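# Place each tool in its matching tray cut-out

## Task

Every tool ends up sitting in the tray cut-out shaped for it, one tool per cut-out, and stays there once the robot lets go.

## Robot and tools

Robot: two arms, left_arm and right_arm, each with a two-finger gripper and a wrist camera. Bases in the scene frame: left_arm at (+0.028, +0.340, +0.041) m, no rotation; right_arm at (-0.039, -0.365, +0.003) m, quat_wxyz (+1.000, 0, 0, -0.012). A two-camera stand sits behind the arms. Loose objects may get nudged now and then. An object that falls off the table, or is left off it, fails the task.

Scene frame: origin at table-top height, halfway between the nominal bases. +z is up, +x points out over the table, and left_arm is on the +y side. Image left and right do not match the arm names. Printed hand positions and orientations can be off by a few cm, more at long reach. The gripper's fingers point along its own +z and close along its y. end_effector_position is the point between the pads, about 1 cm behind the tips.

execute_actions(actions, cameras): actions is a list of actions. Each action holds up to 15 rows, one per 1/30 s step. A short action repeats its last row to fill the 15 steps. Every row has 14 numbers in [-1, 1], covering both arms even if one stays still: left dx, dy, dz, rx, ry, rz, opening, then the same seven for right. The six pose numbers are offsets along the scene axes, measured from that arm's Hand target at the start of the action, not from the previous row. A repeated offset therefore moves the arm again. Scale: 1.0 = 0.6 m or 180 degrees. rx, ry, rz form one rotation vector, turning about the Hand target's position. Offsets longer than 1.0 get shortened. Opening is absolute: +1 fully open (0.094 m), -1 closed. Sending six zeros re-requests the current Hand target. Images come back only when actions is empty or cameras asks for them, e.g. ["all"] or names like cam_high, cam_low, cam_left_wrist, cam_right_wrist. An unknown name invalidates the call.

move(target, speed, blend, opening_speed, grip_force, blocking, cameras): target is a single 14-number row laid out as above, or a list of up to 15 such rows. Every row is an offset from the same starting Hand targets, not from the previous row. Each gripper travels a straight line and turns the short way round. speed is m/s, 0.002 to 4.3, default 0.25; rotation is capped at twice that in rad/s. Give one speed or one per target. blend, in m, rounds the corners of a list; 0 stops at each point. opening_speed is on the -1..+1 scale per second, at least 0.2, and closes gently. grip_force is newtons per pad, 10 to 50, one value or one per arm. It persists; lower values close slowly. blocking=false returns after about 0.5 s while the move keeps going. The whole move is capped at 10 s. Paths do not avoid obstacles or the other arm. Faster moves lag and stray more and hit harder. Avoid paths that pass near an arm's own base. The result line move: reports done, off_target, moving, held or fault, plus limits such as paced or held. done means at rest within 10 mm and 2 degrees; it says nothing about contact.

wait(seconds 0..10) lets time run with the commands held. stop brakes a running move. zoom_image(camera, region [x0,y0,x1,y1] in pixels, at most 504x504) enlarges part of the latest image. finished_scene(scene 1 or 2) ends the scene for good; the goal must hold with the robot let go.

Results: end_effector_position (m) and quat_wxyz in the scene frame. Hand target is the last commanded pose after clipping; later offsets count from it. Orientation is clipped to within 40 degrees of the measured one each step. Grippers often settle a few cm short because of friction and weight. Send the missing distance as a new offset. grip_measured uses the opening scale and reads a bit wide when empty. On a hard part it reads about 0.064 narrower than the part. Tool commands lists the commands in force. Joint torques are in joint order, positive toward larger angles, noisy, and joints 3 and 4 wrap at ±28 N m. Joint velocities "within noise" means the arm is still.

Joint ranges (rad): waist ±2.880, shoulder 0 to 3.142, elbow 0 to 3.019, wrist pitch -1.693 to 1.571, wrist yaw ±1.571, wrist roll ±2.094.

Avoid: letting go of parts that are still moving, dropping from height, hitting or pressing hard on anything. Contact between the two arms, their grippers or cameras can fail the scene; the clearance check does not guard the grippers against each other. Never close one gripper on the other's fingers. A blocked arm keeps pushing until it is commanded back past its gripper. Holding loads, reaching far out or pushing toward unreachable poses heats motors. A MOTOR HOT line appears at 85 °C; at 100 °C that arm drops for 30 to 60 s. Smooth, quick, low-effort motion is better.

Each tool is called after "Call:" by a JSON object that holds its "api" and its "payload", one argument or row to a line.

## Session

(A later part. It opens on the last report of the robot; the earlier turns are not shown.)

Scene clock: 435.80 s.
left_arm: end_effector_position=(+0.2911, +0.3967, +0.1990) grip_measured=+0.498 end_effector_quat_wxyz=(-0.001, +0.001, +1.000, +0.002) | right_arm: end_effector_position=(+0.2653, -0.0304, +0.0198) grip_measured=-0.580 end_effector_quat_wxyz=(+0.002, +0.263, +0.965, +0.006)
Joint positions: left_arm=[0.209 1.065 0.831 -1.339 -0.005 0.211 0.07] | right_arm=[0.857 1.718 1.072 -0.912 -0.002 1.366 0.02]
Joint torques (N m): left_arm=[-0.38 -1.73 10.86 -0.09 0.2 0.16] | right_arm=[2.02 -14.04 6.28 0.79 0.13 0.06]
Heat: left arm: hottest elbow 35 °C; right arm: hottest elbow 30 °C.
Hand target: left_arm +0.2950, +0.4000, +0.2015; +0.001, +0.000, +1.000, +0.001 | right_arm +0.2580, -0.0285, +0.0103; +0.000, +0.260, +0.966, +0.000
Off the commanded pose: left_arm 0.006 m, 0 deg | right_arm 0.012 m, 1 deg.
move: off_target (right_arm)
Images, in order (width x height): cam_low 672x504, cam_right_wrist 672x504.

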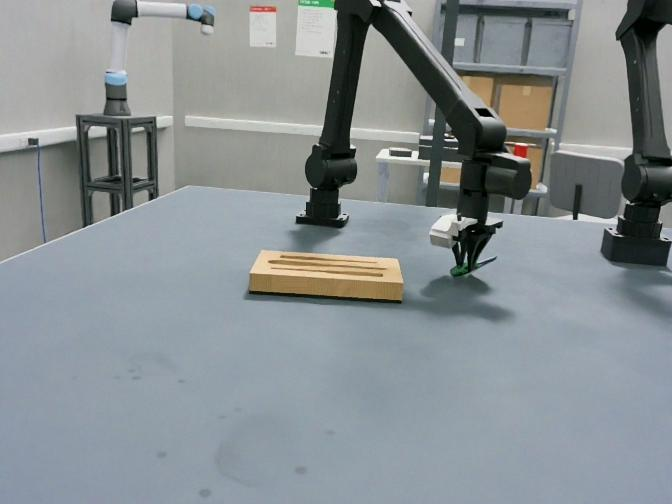

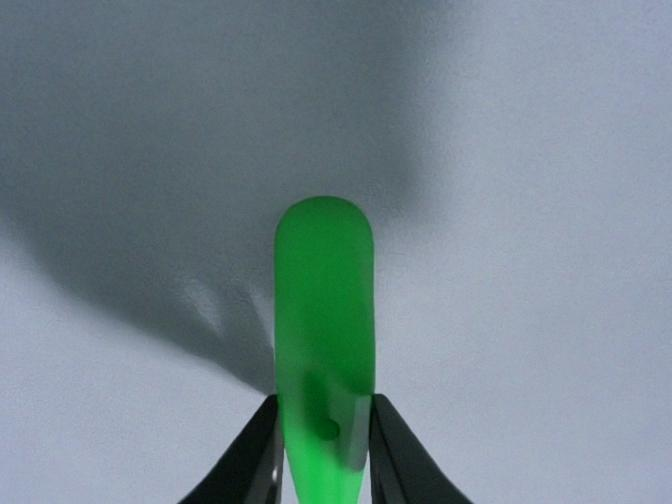

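Call:
{"api": "move", "payload": {
  "target": [
    [0, 0, 0, 0, 0, 0, 0.5, 0, 0, 0.18, 0, 0, 0, -0.75],
    [0, 0, 0, 0, 0, 0, 0.5, 0.2927, -0.4785, 0.195, 0, 0, -0.29, -0.75]
  ],
  "speed": 0.2,
  "blend": 0.04,
  "cameras": ["all"]
}}

Scene clock: 448.17 s.
left_arm: end_effector_position=(+0.2911, +0.3967, +0.1990) grip_measured=+0.498 end_effector_quat_wxyz=(-0.001, +0.001, +1.000, +0.002) | right_arm: end_effector_position=(+0.4123, -0.3137, +0.1122) grip_measured=-0.580 end_effector_quat_wxyz=(-0.012, +0.651, +0.759, -0.013)
Joint positions: left_arm=[0.209 1.065 0.831 -1.339 -0.005 0.211 0.07] | right_arm=[0.138 1.627 1.23 -1.21 -0.001 1.533 0.02]
Joint torques (N m): left_arm=[-0.38 -1.79 10.89 -0.08 0.2 0.16] | right_arm=[0.26 -13.86 13.55 -0.21 0.08 0.06]
Heat: left arm: hottest elbow 35 °C; right arm: hottest elbow 30 °C.
Hand target: left_arm +0.2950, +0.4000, +0.2015; +0.001, +0.000, +1.000, +0.001 | right_arm +0.4336, -0.3157, +0.1273; +0.000, +0.659, +0.753, +0.000
Off the commanded pose: left_arm 0.006 m, 0 deg | right_arm 0.026 m, 2 deg.
move: off_target (right_arm)

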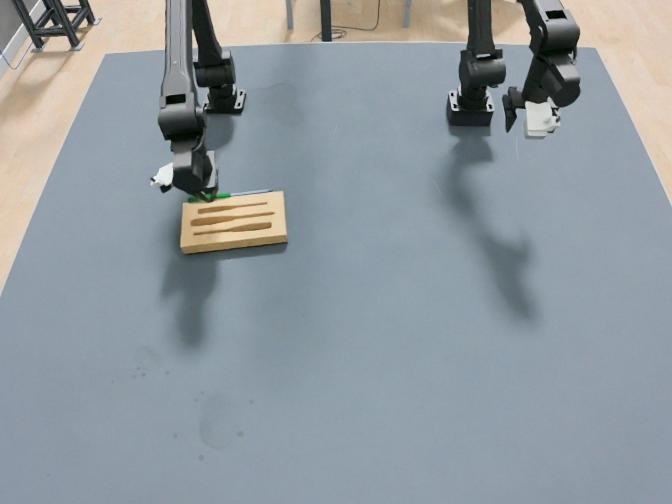

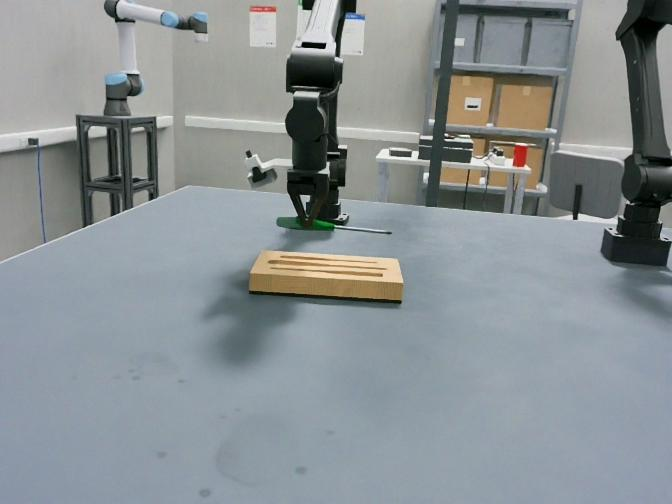

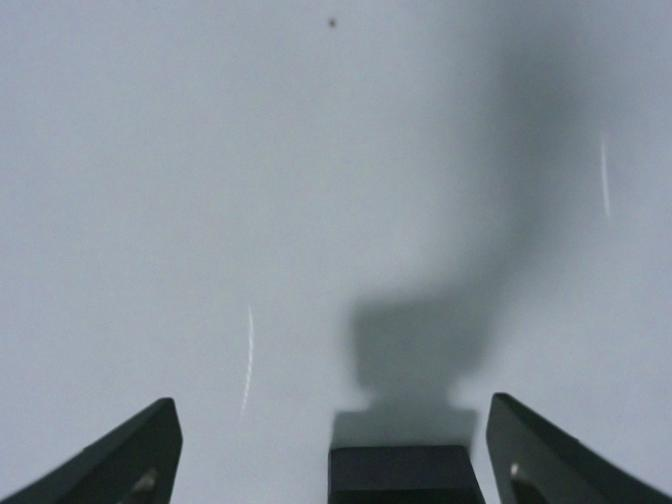

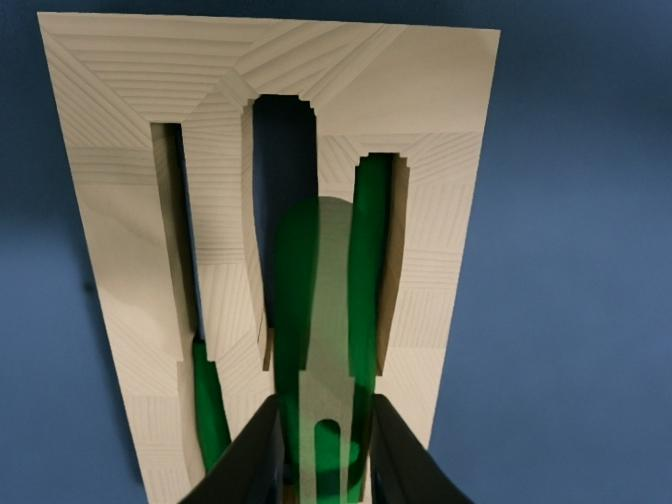

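Call:
{"api": "move", "payload": {
  "target": [0, 0, 0, 0, 0, 0, 0.5, -0.0135, 0.0058, -0.083, 0, 0, -0.006, -0.75],
  "speed": 0.1,
  "cameras": ["cam_high", "cam_right_wrist"]
}}

Call:
{"api": "zoom_image", "payload": {
  "camera": "cam_high",
  "region": [170, 180, 300, 265]
}}

Scene clock: 453.90 s.
left_arm: end_effector_position=(+0.2911, +0.3967, +0.1990) grip_measured=+0.498 end_effector_quat_wxyz=(-0.001, +0.001, +1.000, +0.002) | right_arm: end_effector_position=(+0.4246, -0.3123, +0.0820) grip_measured=-0.580 end_effector_quat_wxyz=(-0.001, +0.662, +0.749, +0.000)
Joint positions: left_arm=[0.209 1.065 0.831 -1.339 -0.005 0.211 0.07] | right_arm=[0.138 1.669 1.198 -1.101 -0.001 1.562 0.02]
Joint torques (N m): left_arm=[-0.38 -1.85 10.86 -0.09 0.2 0.16] | right_arm=[1.08 -15.09 7.64 0.72 0.08 0.05]
Heat: left arm: hottest elbow 35 °C; right arm: hottest elbow 31 °C.
Hand target: left_arm +0.2950, +0.4000, +0.2015; +0.001, +0.000, +1.000, +0.001 | right_arm +0.4255, -0.3122, +0.0776; +0.000, +0.666, +0.746, +0.000
Off the commanded pose: left_arm 0.006 m, 0 deg | right_arm 0.005 m, 1 deg.
move: done
Images, in order (width x height): cam_high 672x504, cam_right_wrist 672x504.

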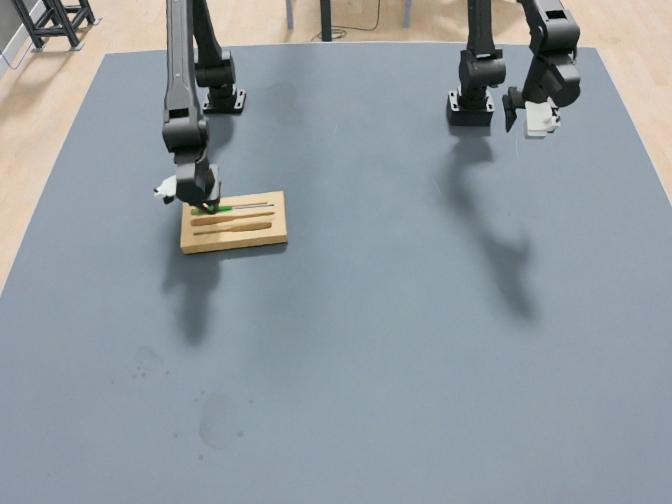

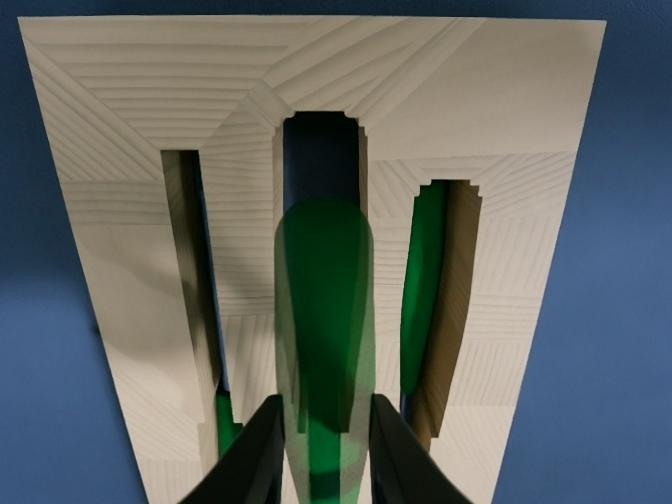

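Scaled by 3.877 from the camera's 672x504 image, which has a finer 960x720 frame.

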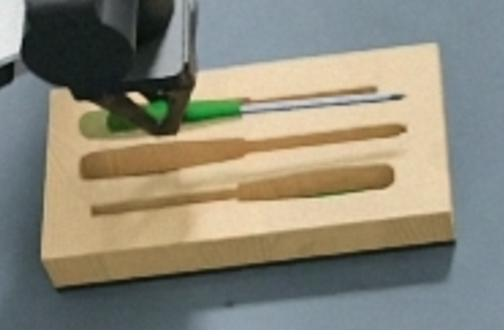

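Call:
{"api": "move", "payload": {
  "target": [0, 0, 0, 0, 0, 0, 0.5, 0.0025, -0.0125, -0.03, 0, 0, 0, -0.75],
  "speed": 0.06,
  "cameras": ["cam_high", "cam_right_wrist"]
}}

Call:
{"api": "zoom_image", "payload": {
  "camera": "cam_high",
  "region": [170, 180, 300, 265]
}}

Scene clock: 462.27 s.
left_arm: end_effector_position=(+0.2911, +0.3967, +0.1990) grip_measured=+0.498 end_effector_quat_wxyz=(-0.001, +0.001, +1.000, +0.002) | right_arm: end_effector_position=(+0.4258, -0.3122, +0.0651) grip_measured=-0.580 end_effector_quat_wxyz=(+0.000, +0.662, +0.749, +0.001)
Joint positions: left_arm=[0.209 1.065 0.831 -1.339 -0.005 0.211 0.07] | right_arm=[0.138 1.692 1.178 -1.056 -0.001 1.562 0.02]
Joint torques (N m): left_arm=[-0.32 -1.79 10.88 -0.06 0.2 0.16] | right_arm=[-0.26 -14.97 7.34 0.7 0.09 -0.11]
Heat: left arm: hottest elbow 35 °C; right arm: hottest elbow 31 °C.
Hand target: left_arm +0.2950, +0.4000, +0.2015; +0.001, +0.000, +1.000, +0.001 | right_arm +0.4269, -0.3197, +0.0595; +0.000, +0.666, +0.746, +0.000
Off the commanded pose: left_arm 0.006 m, 0 deg | right_arm 0.009 m, 1 deg.
move: done
Images, in order (width x height): cam_high 672x504, cam_right_wrist 672x504.

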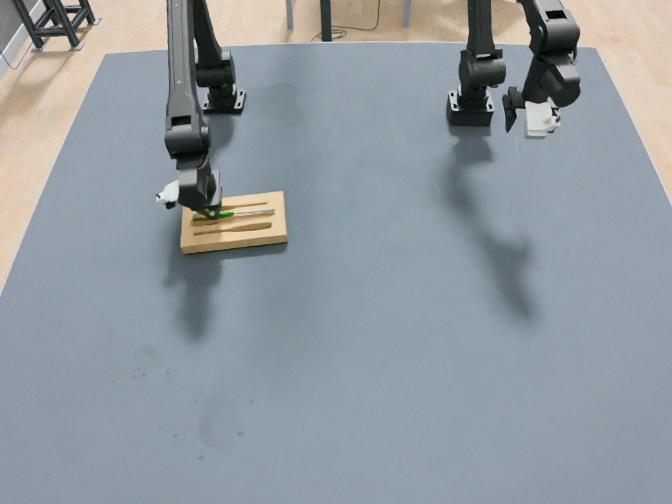

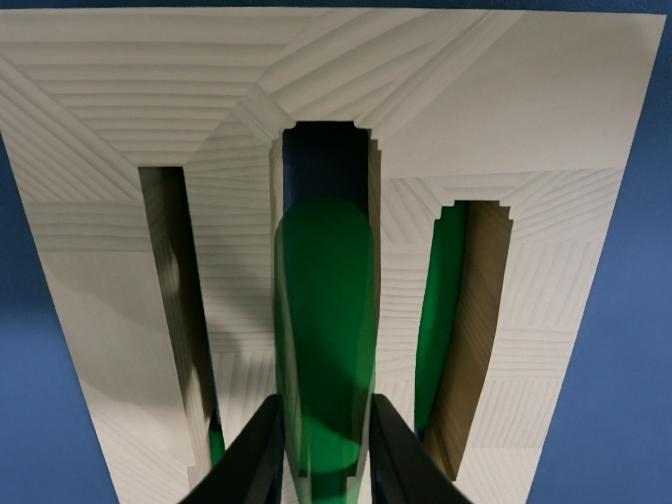

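Scaled by 3.877 from the camera's 672x504 image, which has a finer 960x720 frame.

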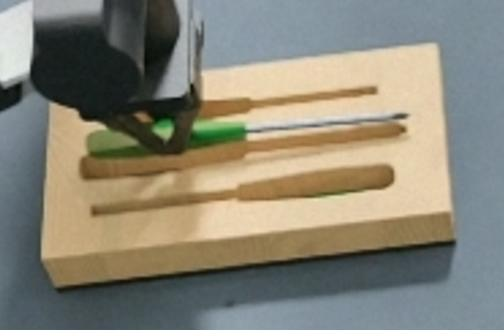

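Call:
{"api": "move", "payload": {
  "target": [0, 0, 0, 0, 0, 0, 0.5, 0.0013, -0.008, 0.0, 0, 0, 0, -0.75],
  "speed": 0.06,
  "cameras": ["cam_right_wrist"]
}}

Scene clock: 466.20 s.
left_arm: end_effector_position=(+0.2911, +0.3967, +0.1990) grip_measured=+0.498 end_effector_quat_wxyz=(-0.001, +0.001, +1.000, +0.002) | right_arm: end_effector_position=(+0.4263, -0.3170, +0.0651) grip_measured=-0.580 end_effector_quat_wxyz=(+0.000, +0.663, +0.748, +0.001)
Joint positions: left_arm=[0.209 1.065 0.831 -1.339 -0.005 0.211 0.07] | right_arm=[0.128 1.692 1.178 -1.056 -0.001 1.555 0.02]
Joint torques (N m): left_arm=[-0.38 -1.79 10.88 -0.08 0.2 0.16] | right_arm=[-0.38 -14.86 7.49 0.75 0.09 -0.16]
Heat: left arm: hottest elbow 35 °C; right arm: hottest elbow 31 °C.
Hand target: left_arm +0.2950, +0.4000, +0.2015; +0.001, +0.000, +1.000, +0.001 | right_arm +0.4277, -0.3245, +0.0595; +0.000, +0.666, +0.746, +0.000
Off the commanded pose: left_arm 0.006 m, 0 deg | right_arm 0.009 m, 0 deg.
move: done
Images, in order (width x height): cam_right_wrist 672x504.

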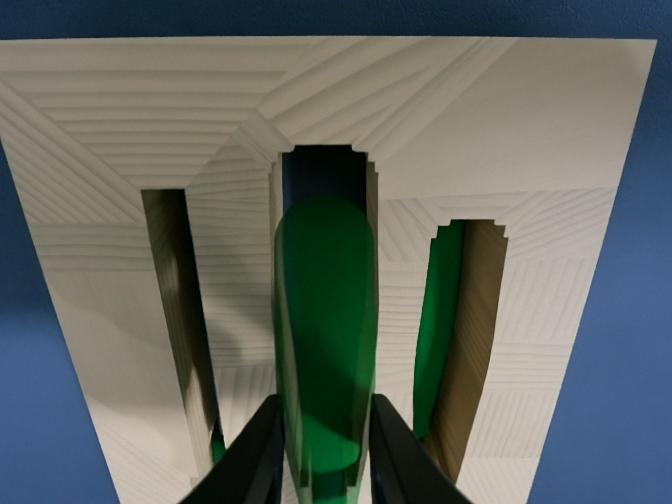

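Call:
{"api": "move", "payload": {
  "target": [0, 0, 0, 0, 0, 0, 0.5, 0.0, -0.0035, -0.015, 0, 0, 0, -0.75],
  "speed": 0.04,
  "cameras": ["cam_right_wrist", "cam_low"]
}}

Call:
{"api": "zoom_image", "payload": {
  "camera": "cam_low",
  "region": [230, 200, 420, 310]
}}

Scene clock: 469.87 s.
left_arm: end_effector_position=(+0.2911, +0.3967, +0.1990) grip_measured=+0.498 end_effector_quat_wxyz=(-0.001, +0.001, +1.000, +0.002) | right_arm: end_effector_position=(+0.4270, -0.3187, +0.0567) grip_measured=-0.580 end_effector_quat_wxyz=(+0.001, +0.663, +0.748, +0.001)
Joint positions: left_arm=[0.209 1.065 0.831 -1.339 -0.005 0.211 0.07] | right_arm=[0.124 1.703 1.168 -1.033 -0.001 1.551 0.02]
Joint torques (N m): left_arm=[-0.44 -1.73 10.88 -0.06 0.19 0.16] | right_arm=[-0.32 -14.8 7.15 0.79 0.08 -0.16]
Heat: left arm: hottest elbow 35 °C; right arm: hottest elbow 31 °C.
Hand target: left_arm +0.2950, +0.4000, +0.2015; +0.001, +0.000, +1.000, +0.001 | right_arm +0.4276, -0.3267, +0.0504; +0.000, +0.666, +0.746, +0.000
Off the commanded pose: left_arm 0.006 m, 0 deg | right_arm 0.010 m, 0 deg.
move: done
Images, in order (width x height): cam_low 672x504, cam_right_wrist 672x504.

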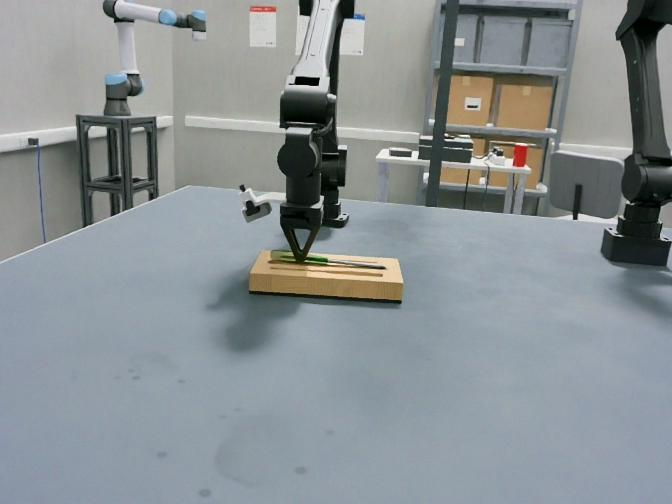

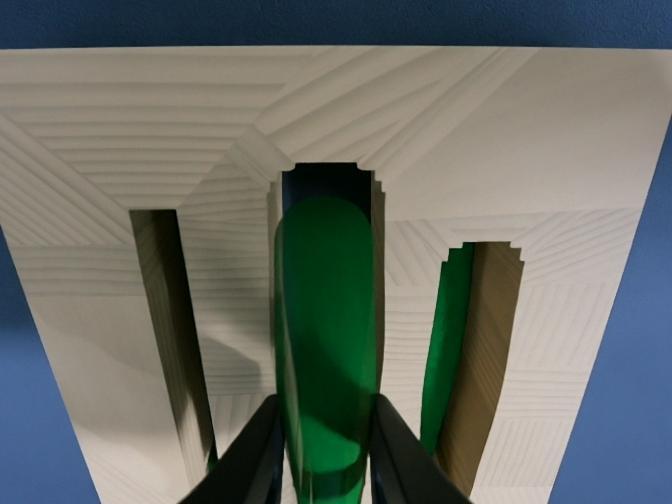

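Scaled by 2.653 from the camera's 672x504 image, which has a finer 960x720 frame.

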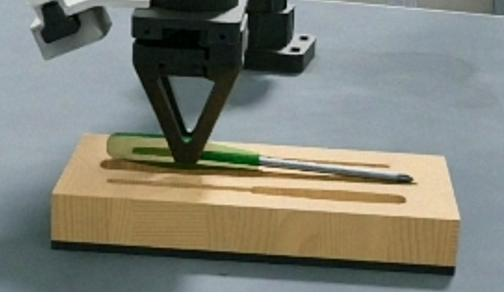

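Call:
{"api": "move", "payload": {
  "target": [0, 0, 0, 0, 0, 0, 0.5, -0.0008, 0.0, -0.009, 0, 0, 0, -0.75],
  "speed": 0.03,
  "cameras": ["cam_high", "cam_right_wrist", "cam_low"]
}}

Call:
{"api": "zoom_image", "payload": {
  "camera": "cam_low",
  "region": [230, 200, 420, 310]
}}

Call:
{"api": "zoom_image", "payload": {
  "camera": "cam_high",
  "region": [170, 180, 300, 265]
}}

Scene clock: 473.47 s.
left_arm: end_effector_position=(+0.2911, +0.3967, +0.1990) grip_measured=+0.498 end_effector_quat_wxyz=(-0.001, +0.001, +1.000, +0.002) | right_arm: end_effector_position=(+0.4268, -0.3187, +0.0518) grip_measured=-0.580 end_effector_quat_wxyz=(+0.001, +0.663, +0.748, +0.002)
Joint positions: left_arm=[0.209 1.065 0.831 -1.339 -0.005 0.211 0.07] | right_arm=[0.124 1.709 1.161 -1.019 -0.001 1.551 0.02]
Joint torques (N m): left_arm=[-0.32 -1.79 10.89 -0.06 0.19 0.16] | right_arm=[-0.26 -14.74 7.09 0.76 0.09 -0.14]
Heat: left arm: hottest elbow 35 °C; right arm: hottest elbow 31 °C.
Hand target: left_arm +0.2950, +0.4000, +0.2015; +0.001, +0.000, +1.000, +0.001 | right_arm +0.4272, -0.3267, +0.0451; +0.000, +0.666, +0.746, +0.000
Off the commanded pose: left_arm 0.006 m, 0 deg | right_arm 0.011 m, 0 deg.
move: off_target (right_arm)
Images, in order (width x height): cam_high 672x504, cam_low 672x504, cam_right_wrist 672x504.

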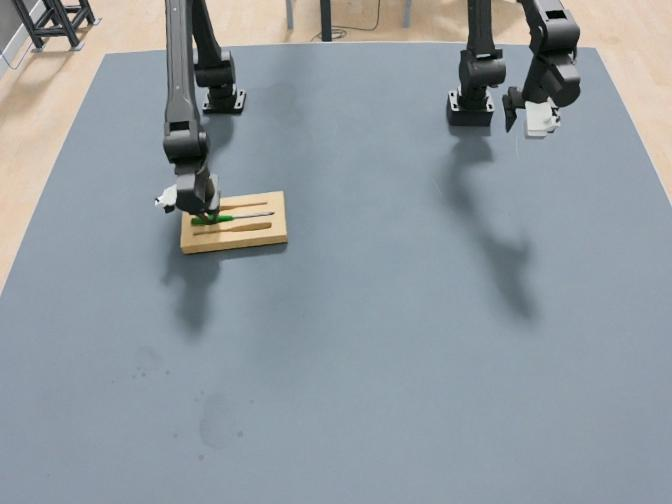

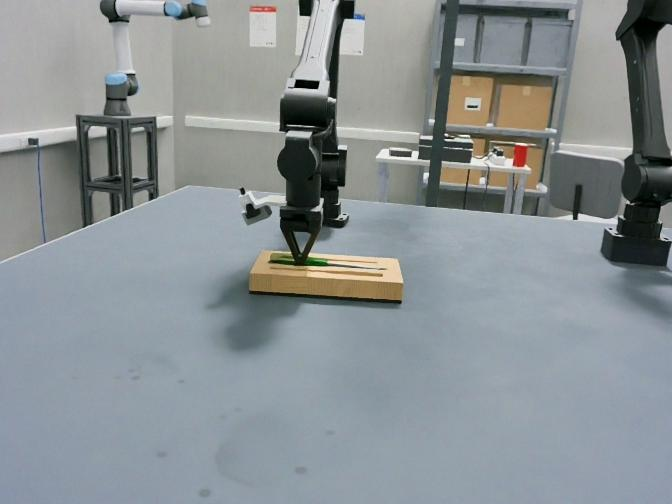

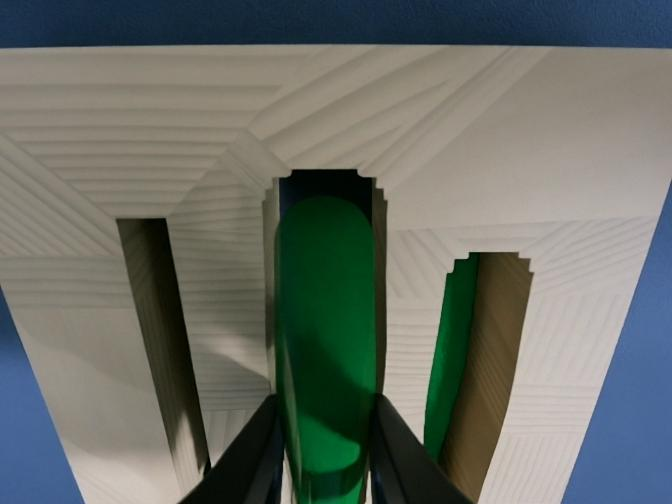

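Scaled by 2.653 from the camera's 672x504 image, which has a finer 960x720 frame.

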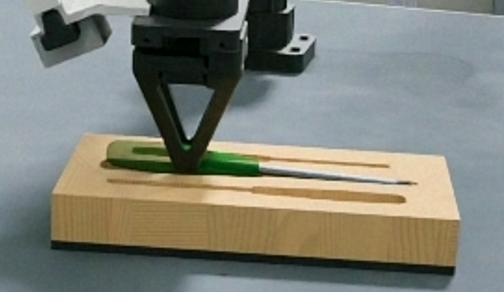

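Scaled by 3.877 from the camera's 672x504 image, which has a finer 960x720 frame.

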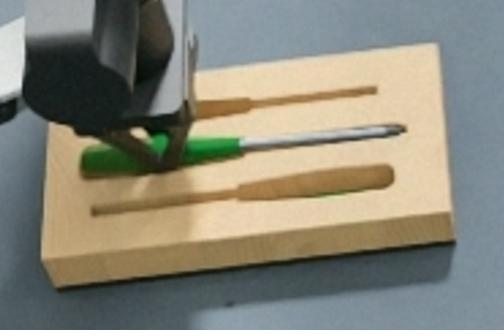

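Call:
{"api": "move", "payload": {
  "target": [0, 0, 0, 0, 0, 0, 0.5, 0.0, 0.0, -0.004, 0, 0, 0, -0.75],
  "speed": 0.03,
  "cameras": ["cam_right_wrist"]
}}

Call:
{"api": "zoom_image", "payload": {
  "camera": "cam_right_wrist",
  "region": [230, 140, 430, 400]
}}

Scene clock: 476.40 s.
left_arm: end_effector_position=(+0.2911, +0.3967, +0.1990) grip_measured=+0.498 end_effector_quat_wxyz=(-0.001, +0.001, +1.000, +0.002) | right_arm: end_effector_position=(+0.4282, -0.3186, +0.0510) grip_measured=-0.580 end_effector_quat_wxyz=(+0.003, +0.663, +0.748, +0.003)
Joint positions: left_arm=[0.209 1.065 0.831 -1.339 -0.005 0.211 0.07] | right_arm=[0.124 1.711 1.161 -1.013 -0.001 1.551 0.02]
Joint torques (N m): left_arm=[-0.32 -1.73 10.89 -0.08 0.2 0.16] | right_arm=[-0.21 -14.45 6.86 0.76 0.08 -0.16]
Heat: left arm: hottest elbow 35 °C; right arm: hottest elbow 30 °C.
Hand target: left_arm +0.2950, +0.4000, +0.2015; +0.001, +0.000, +1.000, +0.001 | right_arm +0.4273, -0.3267, +0.0427; +0.000, +0.666, +0.746, +0.000
Off the commanded pose: left_arm 0.006 m, 0 deg | right_arm 0.012 m, 1 deg.
move: off_target (right_arm)
Images, in order (width x height): cam_right_wrist 672x504.

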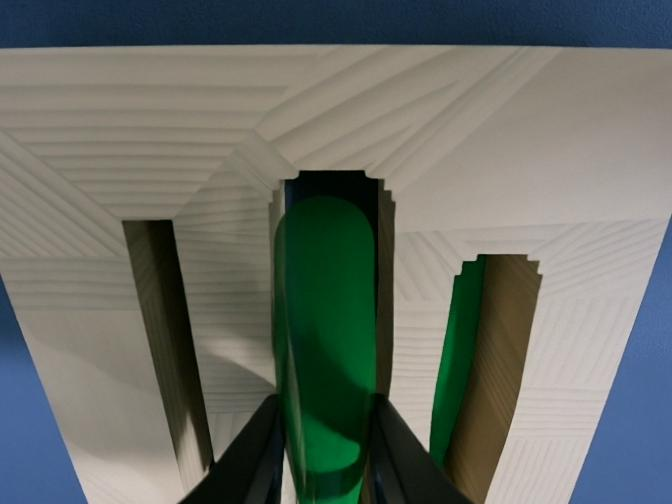

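Scaled by 1.938 from the camera's 672x504 image, which has a finer 960x720 frame.

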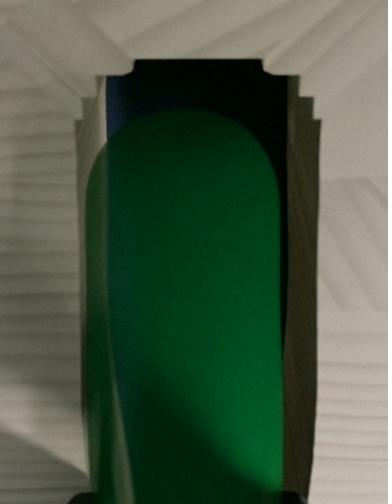

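Call:
{"api": "move", "payload": {
  "target": [
    [0, 0, 0, 0, 0, 0, 0.5, -0.004, 0.0, 0.008, 0, 0, 0, -0.75]
  ],
  "speed": 0.03,
  "cameras": ["cam_right_wrist"]
}}

Call:
{"api": "move", "payload": {
  "target": [
    [0, 0, 0, 0, 0, 0, 0.5, 0, 0.0, 0, 0, 0, 0, -0.35]
  ],
  "opening_speed": 0.6,
  "cameras": ["cam_right_wrist", "cam_high", "cam_low"]
}}

Call:
{"api": "zoom_image", "payload": {
  "camera": "cam_high",
  "region": [170, 180, 300, 265]
}}

Scene clock: 535.93 s.
left_arm: end_effector_position=(+0.2911, +0.3967, +0.1990) grip_measured=+0.498 end_effector_quat_wxyz=(-0.001, +0.001, +1.000, +0.002) | right_arm: end_effector_position=(+0.4281, -0.3186, +0.0508) grip_measured=-0.580 end_effector_quat_wxyz=(+0.002, +0.663, +0.748, +0.003)
Joint positions: left_arm=[0.209 1.065 0.831 -1.339 -0.005 0.211 0.07] | right_arm=[0.124 1.711 1.161 -1.013 -0.001 1.551 0.02]
Joint torques (N m): left_arm=[-0.32 -1.79 10.86 -0.08 0.19 0.16] | right_arm=[-0.15 -15.91 6.72 0.38 0.08 -0.15]
Heat: left arm: hottest elbow 36 °C; right arm: hottest gripper 31 °C.
Hand target: left_arm +0.2950, +0.4000, +0.2015; +0.001, +0.000, +1.000, +0.001 | right_arm +0.4248, -0.3267, +0.0475; +0.000, +0.666, +0.746, +0.000
Off the commanded pose: left_arm 0.006 m, 0 deg | right_arm 0.009 m, 1 deg.
move: done
Images, in order (width x height): cam_right_wrist 672x504.

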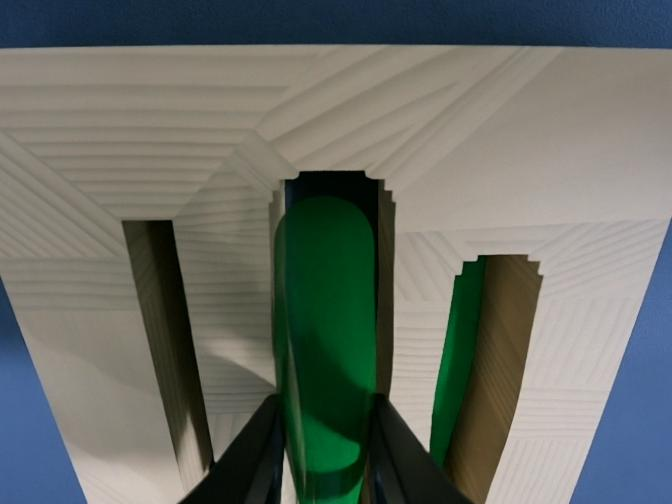

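Scene clock: 536.97 s.
left_arm: end_effector_position=(+0.2911, +0.3967, +0.1990) grip_measured=+0.498 end_effector_quat_wxyz=(-0.001, +0.001, +1.000, +0.002) | right_arm: end_effector_position=(+0.4281, -0.3186, +0.0508) grip_measured=-0.353 end_effector_quat_wxyz=(+0.002, +0.663, +0.748, +0.003)
Joint positions: left_arm=[0.209 1.065 0.831 -1.339 -0.005 0.211 0.07] | right_arm=[0.124 1.711 1.161 -1.013 -0.001 1.551 0.03]
Joint torques (N m): left_arm=[-0.44 -1.79 10.86 -0.06 0.2 0.16] | right_arm=[-0.09 -15.68 6.68 0.39 0.08 -0.14]
Heat: left arm: hottest elbow 36 °C; right arm: hottest gripper 31 °C.
Hand target: left_arm +0.2950, +0.4000, +0.2015; +0.001, +0.000, +1.000, +0.001 | right_arm +0.4248, -0.3267, +0.0475; +0.000, +0.666, +0.746, +0.000
Off the commanded pose: left_arm 0.006 m, 0 deg | right_arm 0.009 m, 1 deg.
move: done
Images, in order (width x height): cam_high 672x504, cam_low 672x504, cam_right_wrist 672x504.

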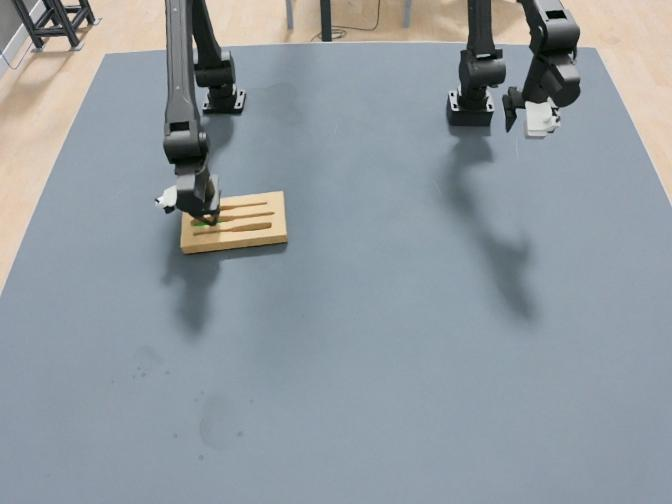

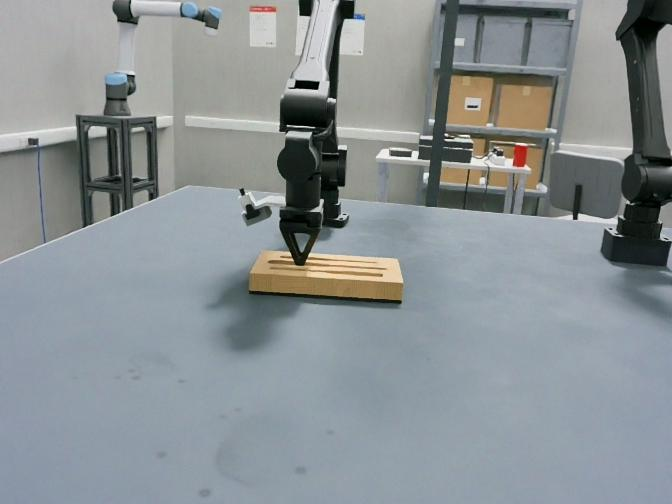

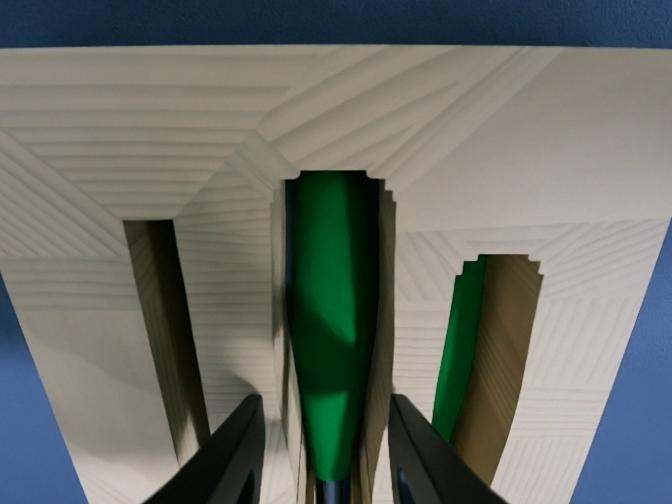

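Scaled by 3.877 from the camera's 672x504 image, which has a finer 960x720 frame.

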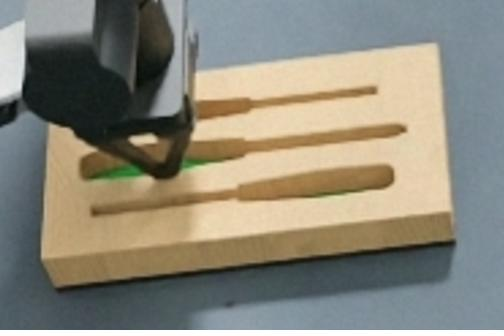

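Call:
{"api": "move", "payload": {
  "target": [
    [0, 0, 0, 0, 0, 0, 0.5, 0, 0.0, 0.12, 0, 0, 0, -0.35],
    [0, 0, 0, 0, 0, 0, 0.5, -0.05, -0.02, 0.3, 0, 0, 0, -0.35]
  ],
  "speed": 0.2,
  "blend": 0.03,
  "cameras": ["all"]
}}

Call:
{"api": "zoom_image", "payload": {
  "camera": "cam_right_wrist",
  "region": [90, 20, 560, 500]
}}

Scene clock: 540.33 s.
left_arm: end_effector_position=(+0.2911, +0.3967, +0.1990) grip_measured=+0.498 end_effector_quat_wxyz=(-0.001, +0.001, +1.000, +0.002) | right_arm: end_effector_position=(+0.3794, -0.3327, +0.2033) grip_measured=-0.353 end_effector_quat_wxyz=(-0.019, +0.663, +0.748, -0.019)
Joint positions: left_arm=[0.209 1.065 0.831 -1.339 -0.005 0.211 0.07] | right_arm=[0.102 1.484 1.312 -1.452 -0.001 1.53 0.03]
Joint torques (N m): left_arm=[-0.38 -1.79 10.89 -0.06 0.2 0.16] | right_arm=[-0.03 -13.8 13.89 -0.18 0.12 -0.14]
Heat: left arm: hottest elbow 36 °C; right arm: hottest gripper 31 °C.
Hand target: left_arm +0.2950, +0.4000, +0.2015; +0.001, +0.000, +1.000, +0.001 | right_arm +0.3948, -0.3387, +0.2275; +0.000, +0.666, +0.746, +0.000
Off the commanded pose: left_arm 0.006 m, 0 deg | right_arm 0.029 m, 3 deg.
move: off_target (right_arm)

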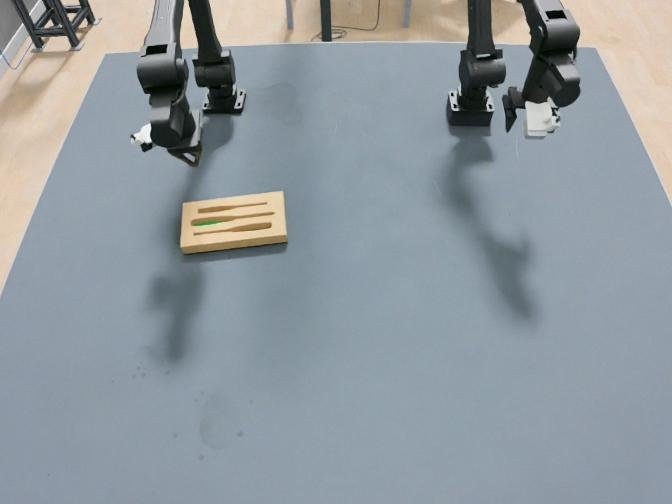

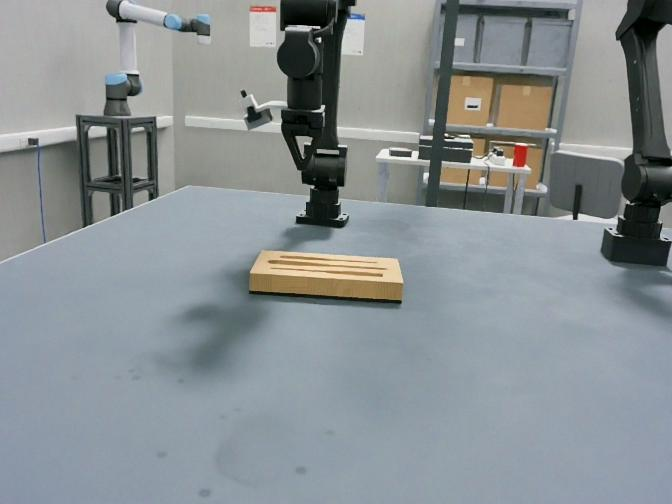

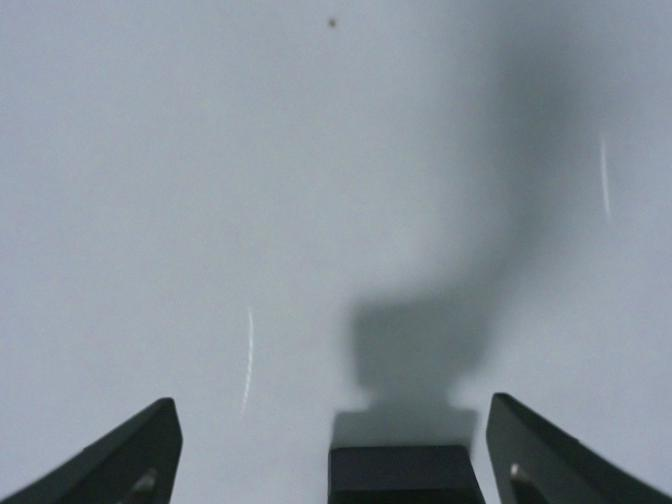

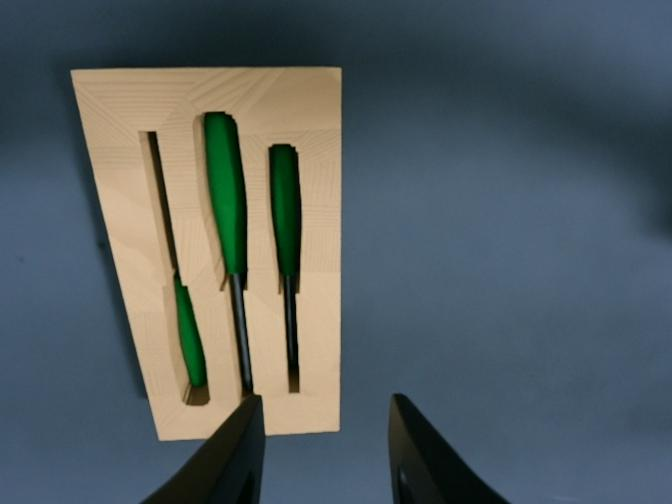

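Scaled by 1.050 from the camera's 672x504 image, which has a finer 960x720 frame.

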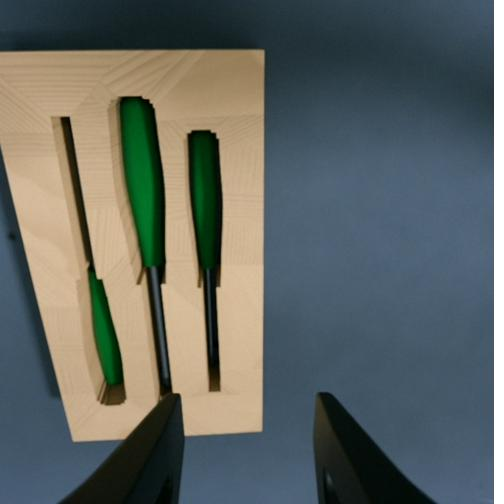

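Call:
{"api": "finished_scene", "payload": {
  "scene": 1
}}

The scene is finished: the task was done.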